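# Move ring from stake into blue tray, lying flat

## Task

Lift the ring clear of the stake and set it down so it rests flat on the bottom of the blue tray.

## Robot and tools

Robot: two arms facing each other across a table, left_arm and right_arm, each ending in a parallel two-finger gripper. left_arm's base is at (-0.039, +0.453, +0.126) m on the +y side, right_arm's at (+0.048, -0.456, +0.122) m on the -y side. The arm names do not match image left or right.

Frames: the scene frame has its origin at the table centre, +z up, and the table surface at z = +0.020 m. Fixed cameras and the table use it. Everything about a hand (reported positions, quaternions, velocities, targets, wrist-camera poses) is expressed in that arm's own base frame, and offsets also run along that arm's base axes. The fingers point along the gripper's +x axis and close along its y axis. end_effector_position sits between the fingers, 3 to 4 cm back from the tips; only the final 1.5 cm of each inner finger face is flat.

Command rows: every motion row has 14 numbers in [-1, 1]: dx, dy, dz, rx, ry, rz, opening for left_arm, then the same seven for right_arm. Both arms are always included. The six pose numbers are an offset, not a pose: they count from that arm's Hand target at the start of the action or move, along its base axes. 1.0 equals 0.6 m for dx, dy, dz and 180 degrees for rx, ry, rz; the three rotation numbers form a single rotation vector turning about the Hand target's position. Sending all six as 0 re-requests the current Hand target. Opening is absolute: +1 is fully open (0.080 m), -1 fully closed; empty fingers touch near -0.78. Resend the current opening for an arm you want to leave unchanged, since 0 means half-shut.

execute_actions(actions, cameras): actions is a list of actions; each action is a table of up to 15 rows, one per 1/30 s step, with the last row held if fewer are given. Each row in an action offsets from the same start pose, not from the row before. Repeating an offset in a new action moves further. An empty actions list returns the state plus images. cameras picks named images, ["all"], or [].

move(target, speed, blend, opening_speed, grip_force, blocking, cameras): drives each gripper in a straight line toward an offset target. target is one 14-number row or a list of up to 15 rows, all measured from the same starting Hand targets. speed is m/s (0.002 to 4.3, default 0.25; rotation up to twice that in rad/s), one value or one per target. blend (m) rounds corners between listed targets; 0 stops at each. opening_speed (at least 0.2 per second on the -1..+1 scale) ramps the fingers. grip_force is newtons per finger pad, 8 to 34, one value or one per arm, and stays set. blocking=false returns early while the move continues. A move gives up after 10 s of path. It does not avoid obstacles or the other arm. Changed openings in later targets apply only once everything is at rest there.

wait(seconds 0 to 10, cameras) lets time pass with last commands held. stop(cameras) brakes a running move. zoom_image(camera, region [x0, y0, x1, y1], at most 504 by 504 pixels) enlarges part of the newest image from cam_head_left, cam_head_right, cam_high, cam_low, cam_left_wrist or cam_right_wrist. finished_scene(scene, integer 1 to 3) ends the scene for good; the ring must already be lying flat in the tray with no robot contact.

Reading results: Hand target is the last commanded pose after clipping; the next offsets start there. Grippers often stop short or sag, especially far out, so compare end_effector_position with the goal and add the missing distance; also check tilt and correct it. The controller limits commanded orientation to 32 degrees from the measured one per step. grip_measured is the real opening on the command scale (error about 2 mm); to hold something, command about 0.08 below the reading at first contact. grip_effort_n is motor effort, not pad force. The move: line reports done, off_target, moving, held, blocked or fault; blocked means something stopped that arm and it now holds. limits=paced means clipping, limits=held means a check withheld steps. Joint and external torques show load; MOTOR HOT warns of heating.

Avoid: fast contact, pushing targets deep past a contact, closing on the other arm, grippers or wrist cameras colliding, camera cables touching things, paths near an arm's own base, large single-step jumps (over-speed fault), torque above the joint limits (waist 17.8, shoulder 22, elbow 22, wrist pitch 5.8, wrist yaw 5.78, wrist roll 5.42 N m), which halts that arm 10 s, long stretched holds that overheat motors, and releasing the ring while it moves or from a height. Nothing may end up off the table. Loose objects may be nudged occasionally, so check before finishing.

Each tool is called after "Call:" by a JSON object that holds its "method" and its "body".

## Session

Call:
{"method": "execute_actions", "body": {"actions": [], "cameras": ["cam_high","cam_head_left","cam_left_wrist","cam_right_wrist"]}}

Call:
{"method": "zoom_image", "body": {"camera": "cam_high", "region": [320, 200, 572, 400]}}

Scene clock: 0.00 s.
left_arm: end_effector_position=(+0.2405, -0.3438, +0.0323) grip_measured=+1.000 grip_effort_n=n/a end_effector_quat_wxyz=(+0.844, +0.455, +0.180, -0.218) | right_arm: end_effector_position=(+0.2006, -0.2822, +0.1155) grip_measured=+1.000 grip_effort_n=n/a end_effector_quat_wxyz=(-0.352, -0.462, -0.236, +0.779)
Joint positions: left_arm=[-1.221 1.964 0.868 0.287 -0.803 0.278 0.08] | right_arm=[-0.75 1.852 1.45 -1.184 0.481 1.51 0.08]
Joint velocities: within noise
Joint torques (N m): no reading
External joint torques (N m): no reading
Heat: left arm: hottest elbow 33 °C (+0.0 °C/min); right arm: hottest wrist pitch 29 °C (+0.0 °C/min).
Hand target: left_arm +0.2410, -0.3447, +0.0344; +0.846, +0.453, +0.178, -0.217 | right_arm +0.2007, -0.2826, +0.1163; -0.352, -0.462, -0.235, +0.779
Tool commands: left_gripper/opening=+1.0 right_gripper/opening=+1.0
camera_calibration:
cam_left_wrist: T_world_to_cam=[[-0.498535, -0.501135, -0.707337, -0.0150548], [-0.27967, 0.865317, -0.415947, 0.42266], [0.820516, -0.00954326, -0.571543, -0.10659], [0, 0, 0, 1]] pos_world=[0.198159, -0.374297, 0.104235]
cam_right_wrist: T_world_to_cam=[[-0.753651, 0.656146, 0.0385145, 0.343129], [0.637848, 0.74426, -0.198058, 0.142008], [-0.15862, -0.1247, -0.979433, 0.187897], [0, 0, 0, 1]] pos_world=[0.197824, -0.307403, 0.198943]
Images, in order (width x height): cam_head_left 896x504, cam_high 896x504, cam_left_wrist 896x504, cam_right_wrist 896x504.

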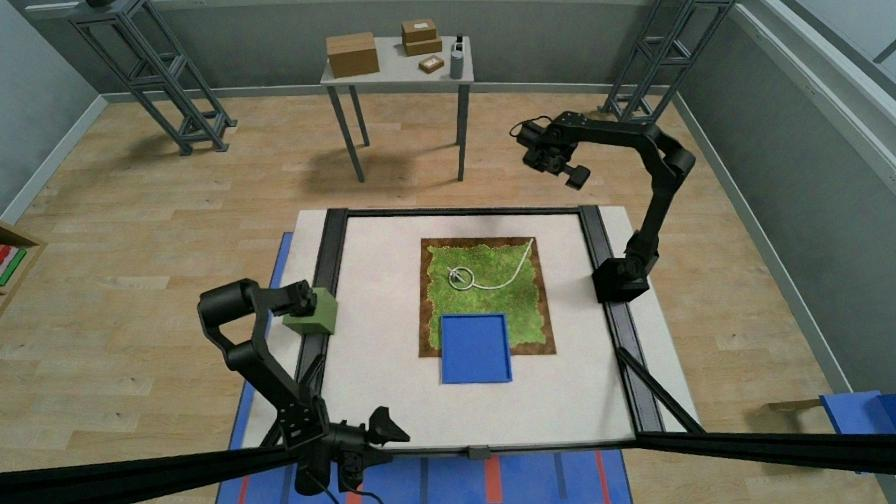

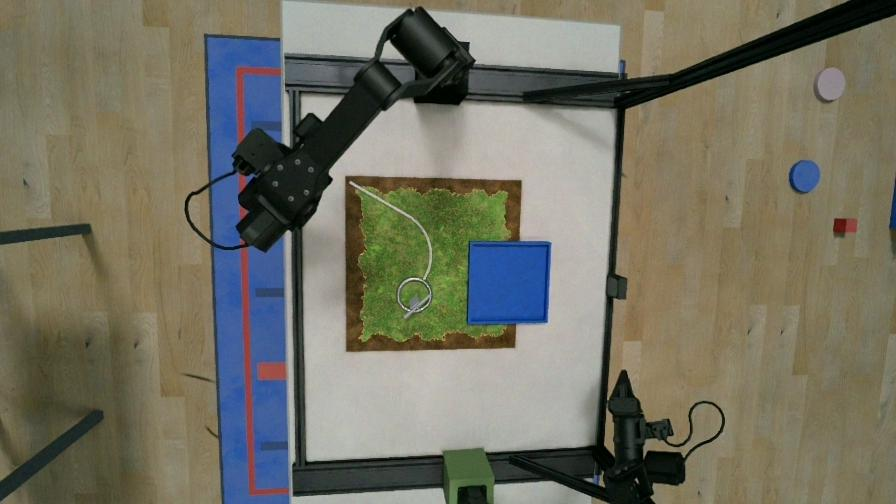

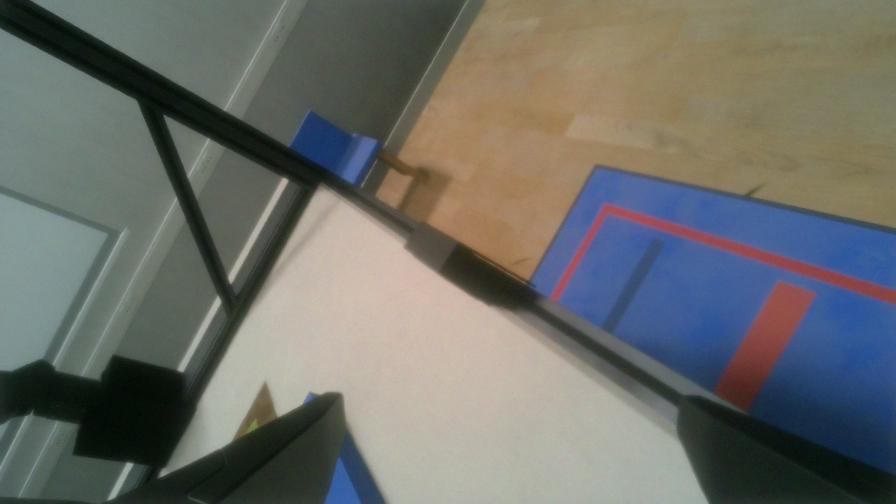

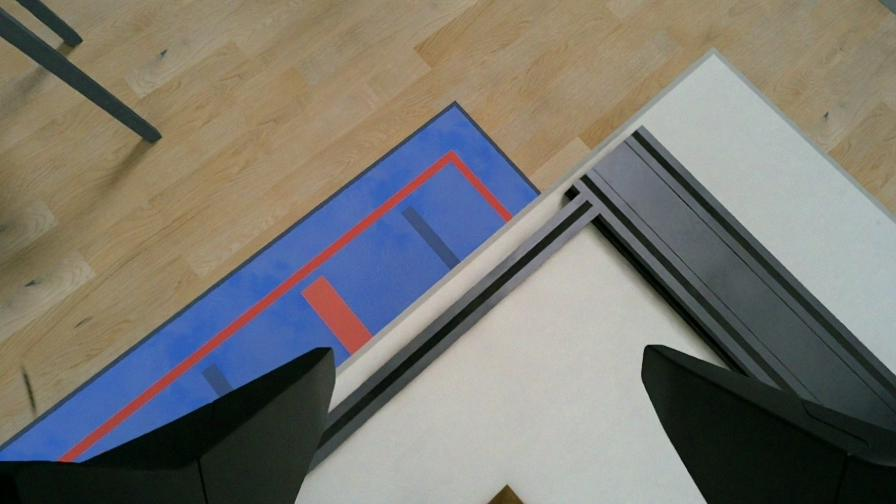

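Scaled by 2.000 from the camera's 896x504 image, which has a finer 1280x720 frame.

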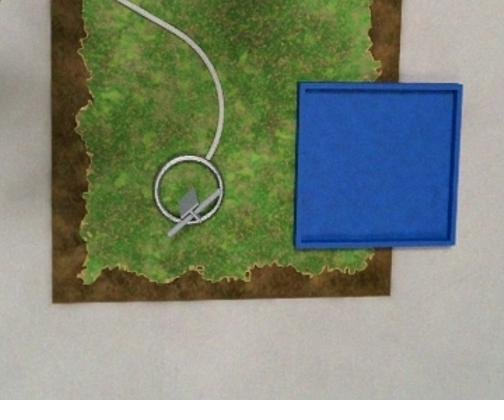

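Call:
{"method": "zoom_image", "body": {"camera": "cam_high", "region": [384, 268, 448, 328]}}

Scaled by 7.875 from the camera's 896x504 image, which has a finer 1280x720 frame.

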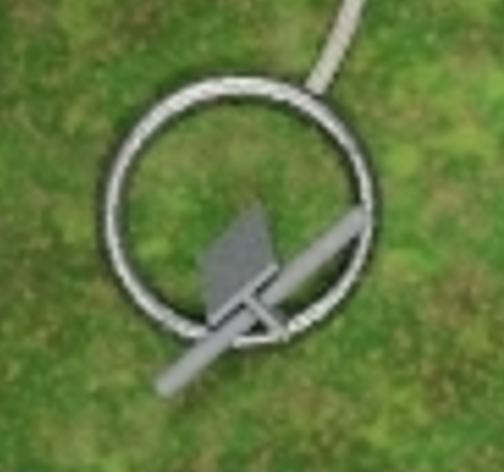

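Call:
{"method": "move", "body": {"target": [0,0,0,0,0,0,1,0.4138,0.3520,-0.1938,0.1669,-0.0848,0.4464,-0.38], "speed": 0.3, "cameras": ["cam_right_wrist","cam_high"]}}

Scene clock: 104.27 s.
left_arm: end_effector_position=(+0.2405, -0.3438, +0.0323) grip_measured=+1.000 grip_effort_n=-1.2 end_effector_quat_wxyz=(+0.844, +0.455, +0.180, -0.218) | right_arm: end_effector_position=(+0.4475, -0.0722, +0.0028) grip_measured=-0.376 grip_effort_n=-16.5 end_effector_quat_wxyz=(+0.670, +0.363, +0.604, -0.233)
Joint positions: left_arm=[-1.221 1.964 0.868 0.287 -0.803 0.278 0.08] | right_arm=[-0.212 2.261 1.656 -0.831 -0.159 0.674 0.018]
Joint torques (N m): left_arm=[0 -7.38 4.24 1.2 -0.44 -0.04] | right_arm=[-0.02 -8.23 7.02 0.34 -0.41 -0.21]
External joint torques (N m): left_arm=[0.01 0.05 -0.38 -0.01 -0.13 -0.01] | right_arm=[-0.05 2.13 1.47 -0.22 -0.34 -0.2]
Heat: left arm: hottest shoulder 37 °C (+2.0 °C/min); right arm: hottest shoulder 34 °C (+3.0 °C/min).
Hand target: left_arm +0.2410, -0.3447, +0.0344; +0.846, +0.453, +0.178, -0.217 | right_arm +0.4491, -0.0715, +0.0000; +0.669, +0.363, +0.606, -0.229
Off the commanded pose: left_arm 0.002 m, 0 deg | right_arm 0.003 m, 1 deg.
move: done
camera_calibration:
cam_right_wrist: T_world_to_cam=[[-0.764318, -0.612691, -0.201068, 0.309445], [-0.644511, 0.715881, 0.268551, 0.376482], [-0.0205979, 0.334848, -0.942047, 0.114165], [0, 0, 0, 1]] pos_world=[0.481512, -0.11815, 0.0686637]
Images, in order (width x height): cam_high 896x504, cam_right_wrist 896x504.

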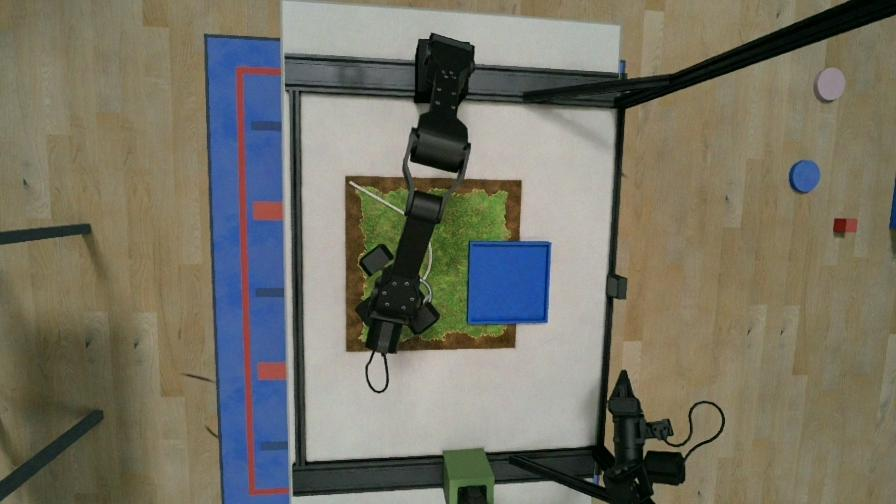

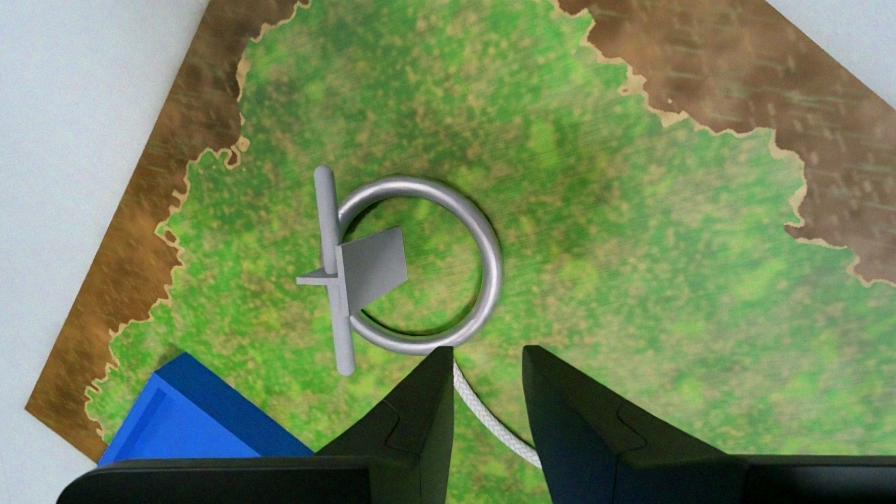

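Call:
{"method": "move", "body": {"target": [0,0,0,0,0,0,1,0.0113,0.0033,-0.08,0,0,0,-0.38], "speed": 0.12, "cameras": ["cam_right_wrist"]}}

Scene clock: 163.30 s.
left_arm: end_effector_position=(+0.2405, -0.3438, +0.0323) grip_measured=+1.000 grip_effort_n=-1.2 end_effector_quat_wxyz=(+0.844, +0.455, +0.180, -0.218) | right_arm: end_effector_position=(+0.4575, -0.0715, -0.0425) grip_measured=-0.376 grip_effort_n=-16.0 end_effector_quat_wxyz=(+0.673, +0.362, +0.602, -0.230)
Joint positions: left_arm=[-1.221 1.964 0.868 0.287 -0.803 0.278 0.08] | right_arm=[-0.206 2.365 1.643 -0.706 -0.159 0.674 0.018]
Joint torques (N m): left_arm=[-0.06 -7.35 4.35 1.17 -0.42 -0.03] | right_arm=[0.11 -8.78 5.08 0.71 -0.36 0.03]
External joint torques (N m): left_arm=[-0.07 0.15 -0.35 -0.07 -0.11 0.01] | right_arm=[0.2 1.99 -0.27 0.13 -0.3 0.04]
Heat: left arm: hottest shoulder 38 °C (+1.0 °C/min); right arm: hottest shoulder 39 °C (+5.1 °C/min).
Hand target: left_arm +0.2410, -0.3447, +0.0344; +0.846, +0.453, +0.178, -0.217 | right_arm +0.4558, -0.0694, -0.0480; +0.669, +0.363, +0.607, -0.229
Off the commanded pose: left_arm 0.002 m, 0 deg | right_arm 0.006 m, 1 deg.
move: done
camera_calibration:
cam_right_wrist: T_world_to_cam=[[-0.759007, -0.617606, -0.206087, 0.305574], [-0.650898, 0.712243, 0.262758, 0.397001], [-0.0154969, 0.333577, -0.942595, 0.0689708], [0, 0, 0, 1]] pos_world=[0.491409, -0.117044, 0.0236712]
Images, in order (width x height): cam_right_wrist 896x504.

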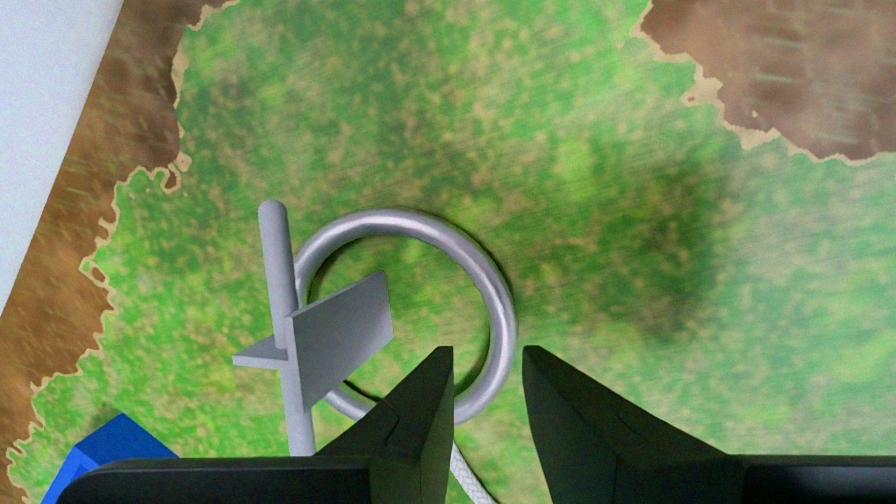

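Call:
{"method": "move", "body": {"target": [0,0,0,0,0,0,1,0.001,0,-0.052,0,0,0,-0.38], "speed": 0.05, "cameras": ["cam_right_wrist"]}}

Scene clock: 175.10 s.
left_arm: end_effector_position=(+0.2405, -0.3438, +0.0323) grip_measured=+1.000 grip_effort_n=-0.7 end_effector_quat_wxyz=(+0.844, +0.455, +0.180, -0.218) | right_arm: end_effector_position=(+0.4595, -0.0719, -0.0726) grip_measured=-0.376 grip_effort_n=-16.5 end_effector_quat_wxyz=(+0.675, +0.362, +0.601, -0.230)
Joint positions: left_arm=[-1.221 1.964 0.868 0.287 -0.803 0.278 0.08] | right_arm=[-0.206 2.429 1.626 -0.622 -0.159 0.674 0.018]
Joint torques (N m): left_arm=[0.01 -7.33 4.25 1.19 -0.43 -0.03] | right_arm=[0.12 -8.69 4.6 0.73 -0.36 0.04]
External joint torques (N m): left_arm=[0.01 0.15 -0.43 -0.05 -0.11 0] | right_arm=[0.05 2.14 -0.52 0.15 -0.28 0.05]
Heat: left arm: hottest shoulder 38 °C (+1.0 °C/min); right arm: hottest shoulder 38 °C (+3.0 °C/min).
Hand target: left_arm +0.2410, -0.3447, +0.0344; +0.846, +0.453, +0.178, -0.217 | right_arm +0.4564, -0.0694, -0.0793; +0.669, +0.363, +0.607, -0.229
Off the commanded pose: left_arm 0.002 m, 0 deg | right_arm 0.008 m, 1 deg.
move: done
camera_calibration:
cam_right_wrist: T_world_to_cam=[[-0.758302, -0.617763, -0.2082, 0.300079], [-0.651785, 0.712386, 0.260158, 0.406688], [-0.0123968, 0.33298, -0.942852, 0.0393498], [0, 0, 0, 1]] pos_world=[0.493112, -0.117444, -0.00622564]
Images, in order (width x height): cam_right_wrist 896x504.

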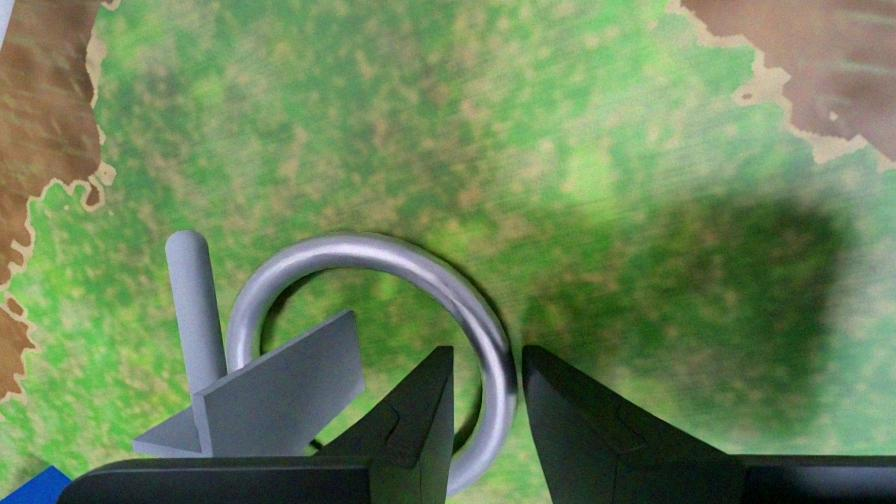

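Call:
{"method": "move", "body": {"target": [[0,0,0,0,0,0,1,0,0,0,0,0,0,-0.75],[0,0,0,0,0,0,1,0.0387,-0.0155,0.0545,0,0,0,-0.75],[0,0,0,0,0,0,1,0.0228,0.0032,0.0537,-0.1146,-0.0968,0,-0.75]], "speed": [0.1,0.06,0.2], "opening_speed": 0.4, "cameras": ["cam_right_wrist","cam_high"]}}

Call:
{"method": "zoom_image", "body": {"camera": "cam_right_wrist", "region": [100, 150, 560, 480]}}

Scene clock: 242.80 s.
left_arm: end_effector_position=(+0.2405, -0.3438, +0.0323) grip_measured=+1.000 grip_effort_n=-0.7 end_effector_quat_wxyz=(+0.844, +0.455, +0.180, -0.218) | right_arm: end_effector_position=(+0.4685, -0.0666, -0.0540) grip_measured=-0.623 grip_effort_n=-83.5 end_effector_quat_wxyz=(+0.802, +0.269, +0.456, -0.275)
Joint positions: left_arm=[-1.221 1.964 0.868 0.287 -0.803 0.278 0.08] | right_arm=[-0.092 2.257 1.282 -0.126 0.156 0.686 0.007]
Joint torques (N m): left_arm=[-0.01 -7.36 4.28 1.19 -0.43 -0.03] | right_arm=[0.04 -11.16 4.57 1.46 0.45 0.01]
External joint torques (N m): left_arm=[0.03 0.16 -0.43 -0.05 -0.12 0] | right_arm=[0.03 -1.27 -0.5 0.41 0.33 0.02]
Heat: left arm: hottest shoulder 39 °C (+1.0 °C/min); right arm: hottest shoulder 43 °C (+4.0 °C/min).
Hand target: left_arm +0.2410, -0.3447, +0.0344; +0.846, +0.453, +0.178, -0.217 | right_arm +0.4701, -0.0675, -0.0469; +0.807, +0.268, +0.448, -0.276
Off the commanded pose: left_arm 0.002 m, 0 deg | right_arm 0.007 m, 1 deg.
move: done
camera_calibration:
cam_right_wrist: T_world_to_cam=[[-0.700146, -0.689703, -0.184676, 0.283307], [-0.667478, 0.72409, -0.173686, 0.388698], [0.253514, 0.00166175, -0.96733, -0.0927469], [0, 0, 0, 1]] pos_world=[0.481317, -0.0859002, 0.0301147]
Images, in order (width x height): cam_high 896x504, cam_right_wrist 896x504.

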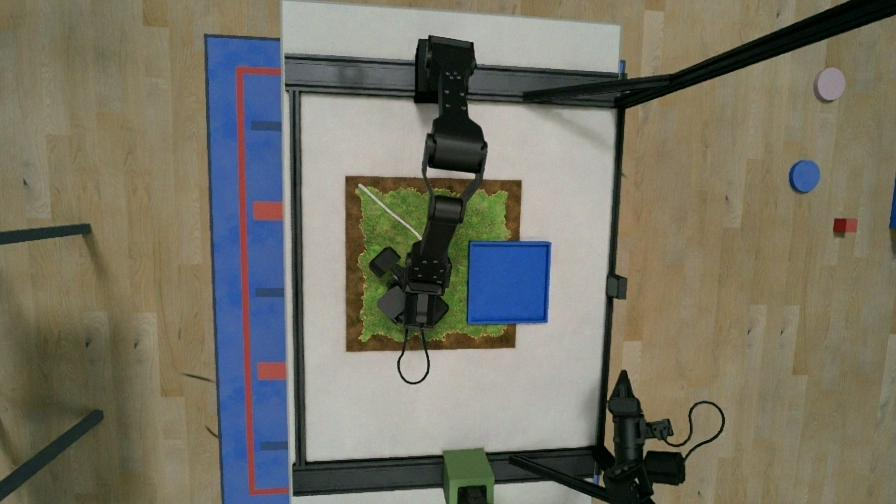

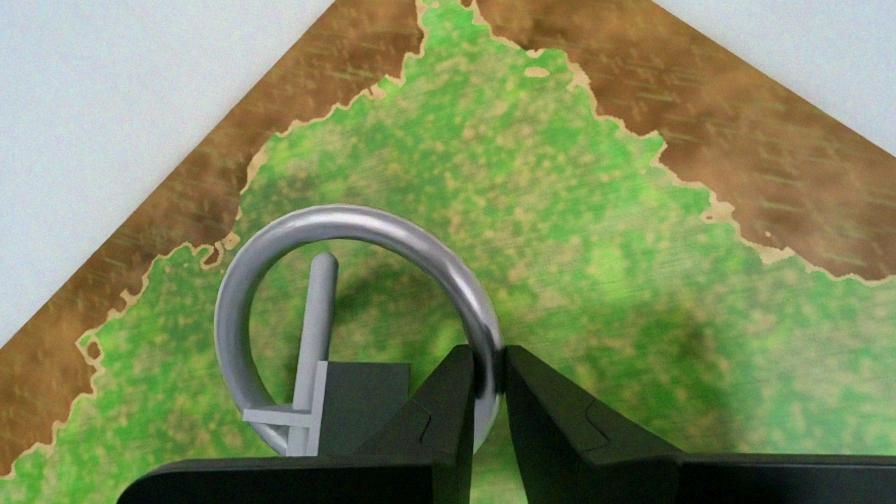

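Scaled by 1.096 from the camera's 896x504 image, which has a finer 1280x720 frame.

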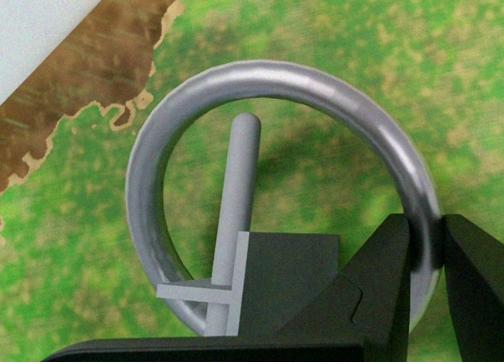

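Call:
{"method": "move", "body": {"target": [0,0,0,0,0,0,1,0.0023,0.0180,0.0440,-0.0340,-0.0287,0,-0.75], "speed": 0.1, "cameras": ["cam_right_wrist"]}}

Scene clock: 270.67 s.
left_arm: end_effector_position=(+0.2405, -0.3438, +0.0323) grip_measured=+1.000 grip_effort_n=-1.2 end_effector_quat_wxyz=(+0.844, +0.455, +0.180, -0.218) | right_arm: end_effector_position=(+0.4693, -0.0561, -0.0295) grip_measured=-0.623 grip_effort_n=-83.5 end_effector_quat_wxyz=(+0.834, +0.236, +0.407, -0.287)
Joint positions: left_arm=[-1.221 1.964 0.868 0.287 -0.803 0.278 0.08] | right_arm=[-0.033 2.179 1.201 -0.03 0.274 0.686 0.007]
Joint torques (N m): left_arm=[-0.05 -7.36 4.26 1.17 -0.43 -0.03] | right_arm=[0.04 -11.14 4.87 1.63 0.5 -0.02]
External joint torques (N m): left_arm=[-0.13 0.17 -0.43 -0.07 -0.1 0.01] | right_arm=[0.07 -1.66 -0.28 0.47 0.32 -0.01]
Heat: left arm: hottest shoulder 39 °C (+1.0 °C/min); right arm: hottest shoulder 43 °C (+2.0 °C/min).
Hand target: left_arm +0.2410, -0.3447, +0.0344; +0.846, +0.453, +0.178, -0.217 | right_arm +0.4715, -0.0568, -0.0205; +0.839, +0.237, +0.396, -0.287
Off the commanded pose: left_arm 0.002 m, 0 deg | right_arm 0.009 m, 1 deg.
move: off_target (right_arm)
camera_calibration:
cam_right_wrist: T_world_to_cam=[[-0.684666, -0.709277, -0.167805, 0.287677], [-0.64758, 0.697628, -0.306522, 0.371079], [0.334475, -0.101198, -0.936956, -0.112166], [0, 0, 0, 1]] pos_world=[0.474782, -0.0661837, 0.0569233]
Images, in order (width x height): cam_right_wrist 896x504.

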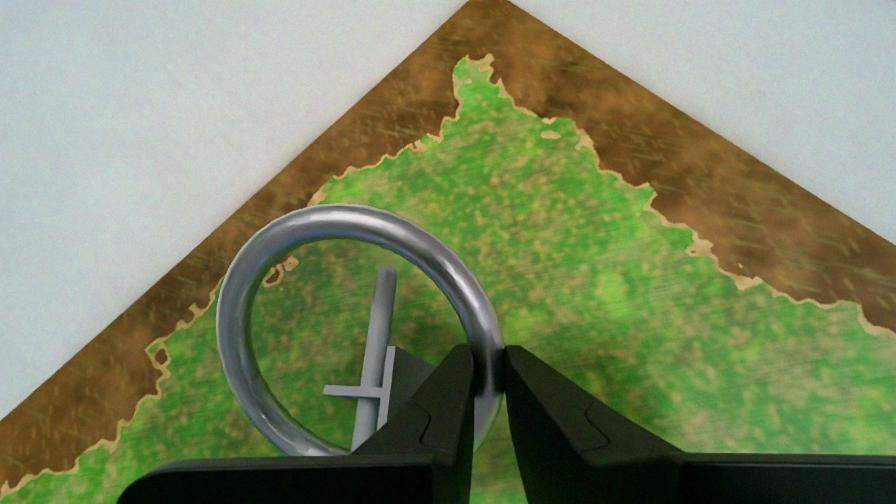

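Call:
{"method": "move", "body": {"target": [0,0,0,0,0,0,1,-0.0655,0.0647,-0.0067,0,0,0,-0.75], "speed": 0.07, "cameras": ["cam_right_wrist","cam_high"]}}

Scene clock: 314.23 s.
left_arm: end_effector_position=(+0.2405, -0.3438, +0.0323) grip_measured=+1.000 grip_effort_n=-1.2 end_effector_quat_wxyz=(+0.844, +0.455, +0.180, -0.218) | right_arm: end_effector_position=(+0.4301, -0.0169, -0.0323) grip_measured=-0.623 grip_effort_n=-83.5 end_effector_quat_wxyz=(+0.836, +0.232, +0.407, -0.285)
Joint positions: left_arm=[-1.221 1.964 0.868 0.287 -0.803 0.278 0.08] | right_arm=[0.074 2.083 1.018 0.029 0.331 0.772 0.007]
Joint torques (N m): left_arm=[-0.05 -7.4 4.3 1.19 -0.41 -0.03] | right_arm=[-0.17 -10.06 4.52 1.62 0.54 0.22]
External joint torques (N m): left_arm=[-0.05 0.11 -0.41 -0.06 -0.09 0.01] | right_arm=[-0.17 -1.67 -0.22 0.51 0.34 0.22]
Heat: left arm: hottest shoulder 39 °C (+0.0 °C/min); right arm: hottest shoulder 43 °C (+1.0 °C/min).
Hand target: left_arm +0.2410, -0.3447, +0.0344; +0.846, +0.453, +0.178, -0.217 | right_arm +0.4322, -0.0179, -0.0246; +0.839, +0.237, +0.396, -0.287
Off the commanded pose: left_arm 0.002 m, 0 deg | right_arm 0.008 m, 2 deg.
move: done
camera_calibration:
cam_right_wrist: T_world_to_cam=[[-0.679495, -0.715461, -0.162488, 0.286043], [-0.653455, 0.690864, -0.30936, 0.319753], [0.333592, -0.10403, -0.93696, -0.0973172], [0, 0, 0, 1]] pos_world=[0.435773, -0.0263769, 0.0542148]
Images, in order (width x height): cam_high 896x504, cam_right_wrist 896x504.

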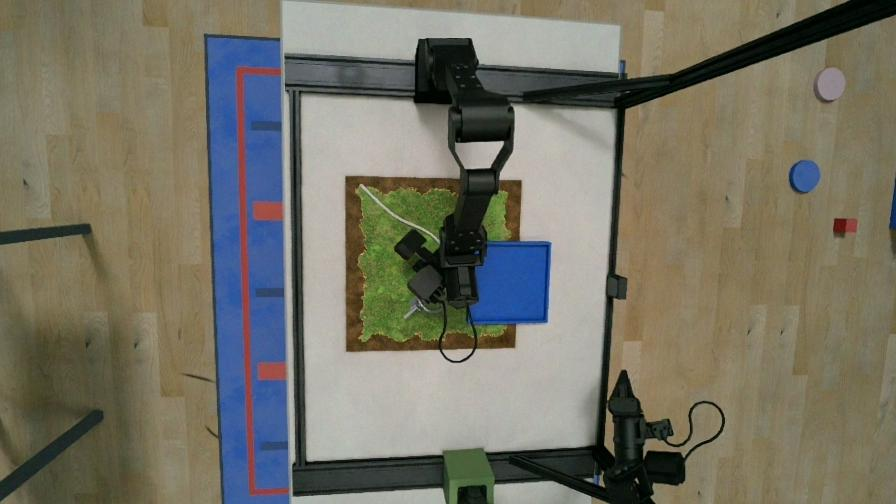

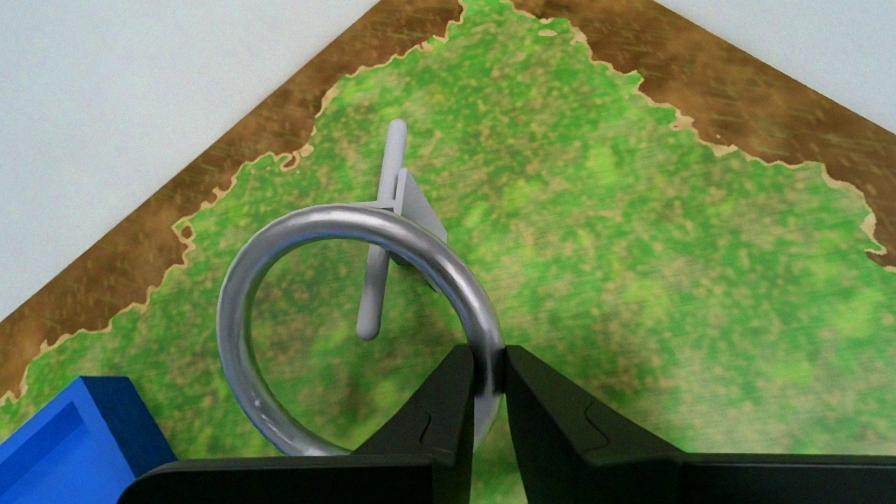

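Call:
{"method": "move", "body": {"target": [[0,0,0,0,0,0,1,-0.0087,0.0632,0.066,0.1486,0.1254,0,-0.75],[0,0,0,0,0,0,1,-0.0178,0.2782,0.0410,0.1486,0.1254,0,-0.75]], "speed": [0.2,0.2], "blend": [0.02,0], "cameras": ["cam_right_wrist","cam_high"]}}

Scene clock: 364.53 s.
left_arm: end_effector_position=(+0.2405, -0.3438, +0.0323) grip_measured=+1.000 grip_effort_n=-0.7 end_effector_quat_wxyz=(+0.844, +0.455, +0.180, -0.218) | right_arm: end_effector_position=(+0.4179, +0.1485, -0.0001) grip_measured=-0.623 grip_effort_n=-83.5 end_effector_quat_wxyz=(+0.668, +0.361, +0.610, -0.227)
Joint positions: left_arm=[-1.221 1.964 0.868 0.287 -0.803 0.278 0.08] | right_arm=[0.313 2.189 1.519 -0.712 -0.083 1.184 0.007]
Joint torques (N m): left_arm=[-0.07 -7.37 4.24 1.18 -0.42 -0.05] | right_arm=[-0.07 -8.27 7.36 0.62 0.15 0.18]
External joint torques (N m): left_arm=[-0.08 0.07 -0.38 -0.03 -0.11 -0.01] | right_arm=[-0.03 1.64 1.84 -0.02 0.16 0.19]
Heat: left arm: hottest shoulder 40 °C (+1.0 °C/min); right arm: hottest shoulder 45 °C (+2.0 °C/min).
Hand target: left_arm +0.2410, -0.3447, +0.0344; +0.846, +0.453, +0.178, -0.217 | right_arm +0.4216, +0.1490, +0.0000; +0.669, +0.363, +0.606, -0.229
Off the commanded pose: left_arm 0.002 m, 0 deg | right_arm 0.004 m, 1 deg.
move: done
camera_calibration:
cam_right_wrist: T_world_to_cam=[[-0.75699, -0.622013, -0.200163, 0.419828], [-0.652582, 0.704109, 0.279941, 0.205211], [-0.0331907, 0.342536, -0.938918, 0.0410884], [0, 0, 0, 1]] pos_world=[0.453086, 0.102573, 0.0651656]
Images, in order (width x height): cam_high 896x504, cam_right_wrist 896x504.

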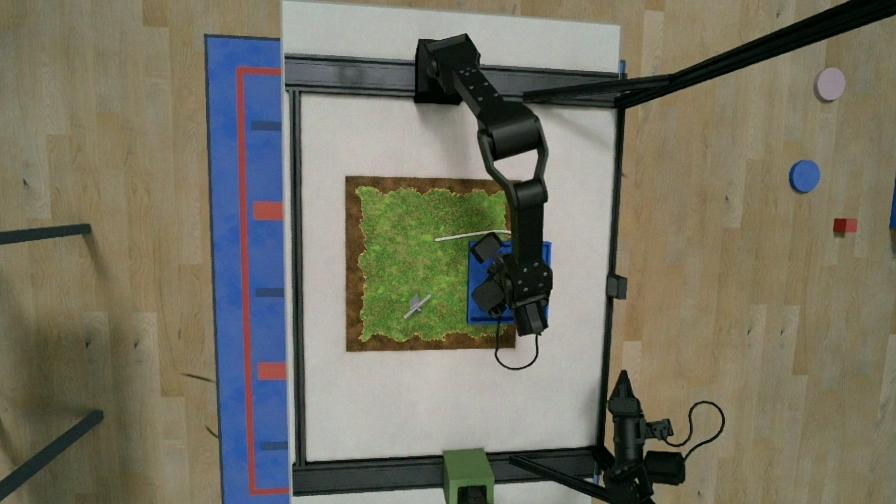

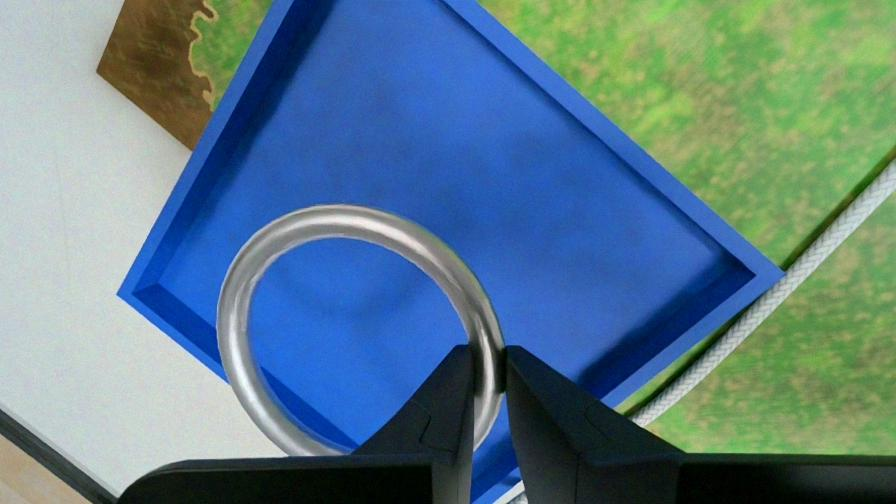

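Call:
{"method": "move", "body": {"target": [[0,0,0,0,0,0,1,-0.0033,0,-0.0833,0,0,0,-0.75],[0,0,0,0,0,0,1,-0.0067,0,-0.1208,0,0,0,-0.75],[0,0,0,0,0,0,1,-0.0067,0,-0.1208,0,0,0,-0.4],[0,0,0,0,0,0,1,-0.0198,-0.0112,-0.0392,0,0,0,-0.4],[0,0,0,0,0,0,1,-0.1,-0.05,0.1333,0,0,0,-0.4]], "speed": [0.15,0.04,0.1,0.06,0.2], "blend": [0.01,0,0,0.015,0], "opening_speed": 0.5, "cameras": ["cam_right_wrist","cam_high"]}}

Call:
{"method": "zoom_image", "body": {"camera": "cam_right_wrist", "region": [150, 50, 650, 450]}}

Scene clock: 409.63 s.
left_arm: end_effector_position=(+0.2405, -0.3438, +0.0323) grip_measured=+1.000 grip_effort_n=-0.7 end_effector_quat_wxyz=(+0.844, +0.455, +0.180, -0.218) | right_arm: end_effector_position=(+0.3624, +0.1198, +0.0777) grip_measured=-0.404 grip_effort_n=18.4 end_effector_quat_wxyz=(+0.668, +0.364, +0.607, -0.231)
Joint positions: left_arm=[-1.221 1.964 0.868 0.287 -0.803 0.278 0.08] | right_arm=[0.286 1.866 1.367 -0.883 -0.083 1.168 0.017]
Joint torques (N m): left_arm=[-0.01 -7.33 4.23 1.2 -0.43 -0.04] | right_arm=[-0.25 -8.43 5.56 0.46 -0.07 -0.18]
External joint torques (N m): left_arm=[-0.05 0.23 -0.5 -0.05 -0.11 0] | right_arm=[-0.23 -0.49 -0.17 -0.15 -0.07 -0.17]
Heat: left arm: hottest shoulder 40 °C (+0.0 °C/min); right arm: hottest shoulder 45 °C (+1.0 °C/min).
Hand target: left_arm +0.2410, -0.3447, +0.0344; +0.846, +0.453, +0.178, -0.217 | right_arm +0.3615, +0.1189, +0.0800; +0.669, +0.363, +0.606, -0.229
Off the commanded pose: left_arm 0.002 m, 0 deg | right_arm 0.003 m, 0 deg.
move: done
camera_calibration:
cam_right_wrist: T_world_to_cam=[[-0.763774, -0.613854, -0.19958, 0.376988], [-0.644876, 0.712254, 0.277179, 0.163901], [-0.0279958, 0.340406, -0.939862, 0.120501], [0, 0, 0, 1]] pos_world=[0.397003, 0.0736578, 0.143064]
Images, in order (width x height): cam_high 896x504, cam_right_wrist 896x504.

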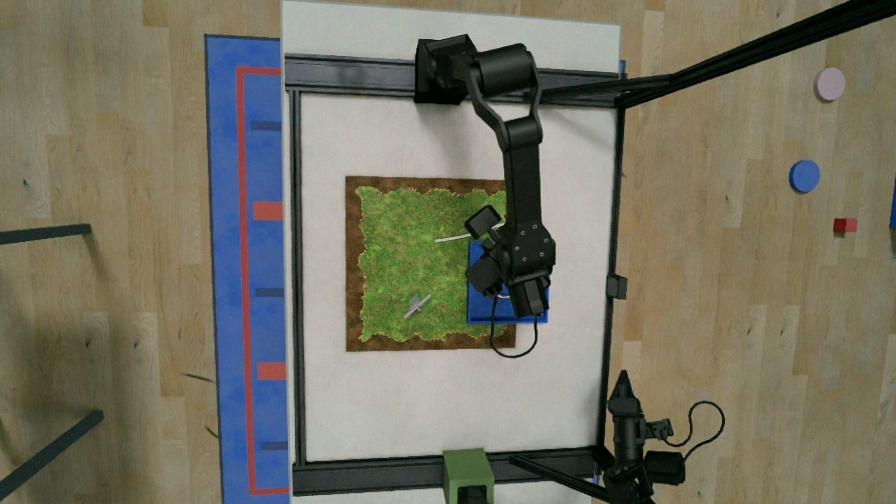

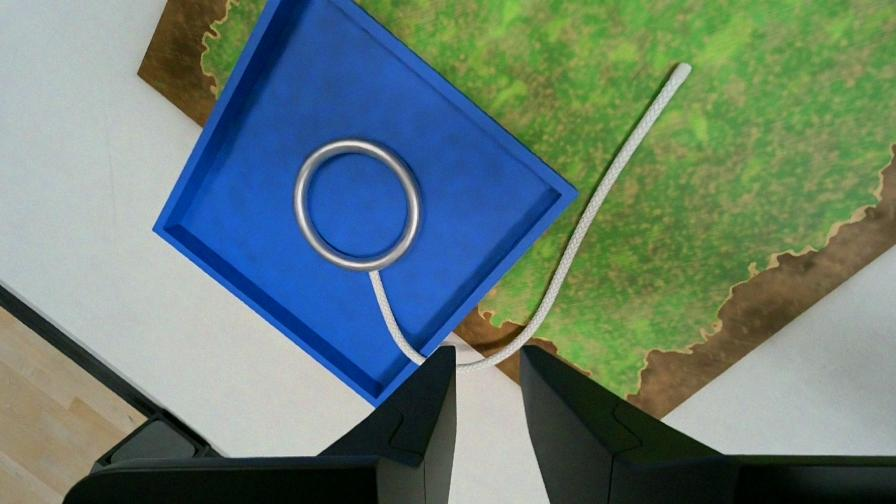

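Scaled by 1.008 from the camera's 896x504 image, which has a finer 1280x720 frame.

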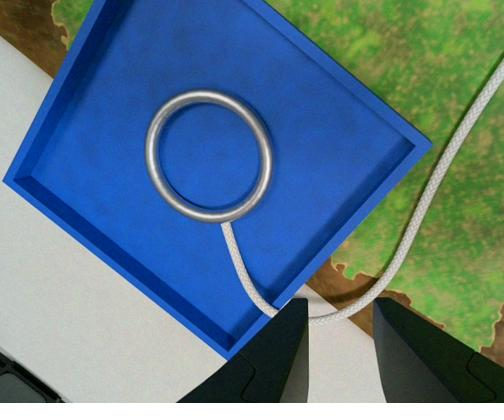

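Call:
{"method": "finished_scene", "body": {"scene": 2}}

The scene is finished: the task was done.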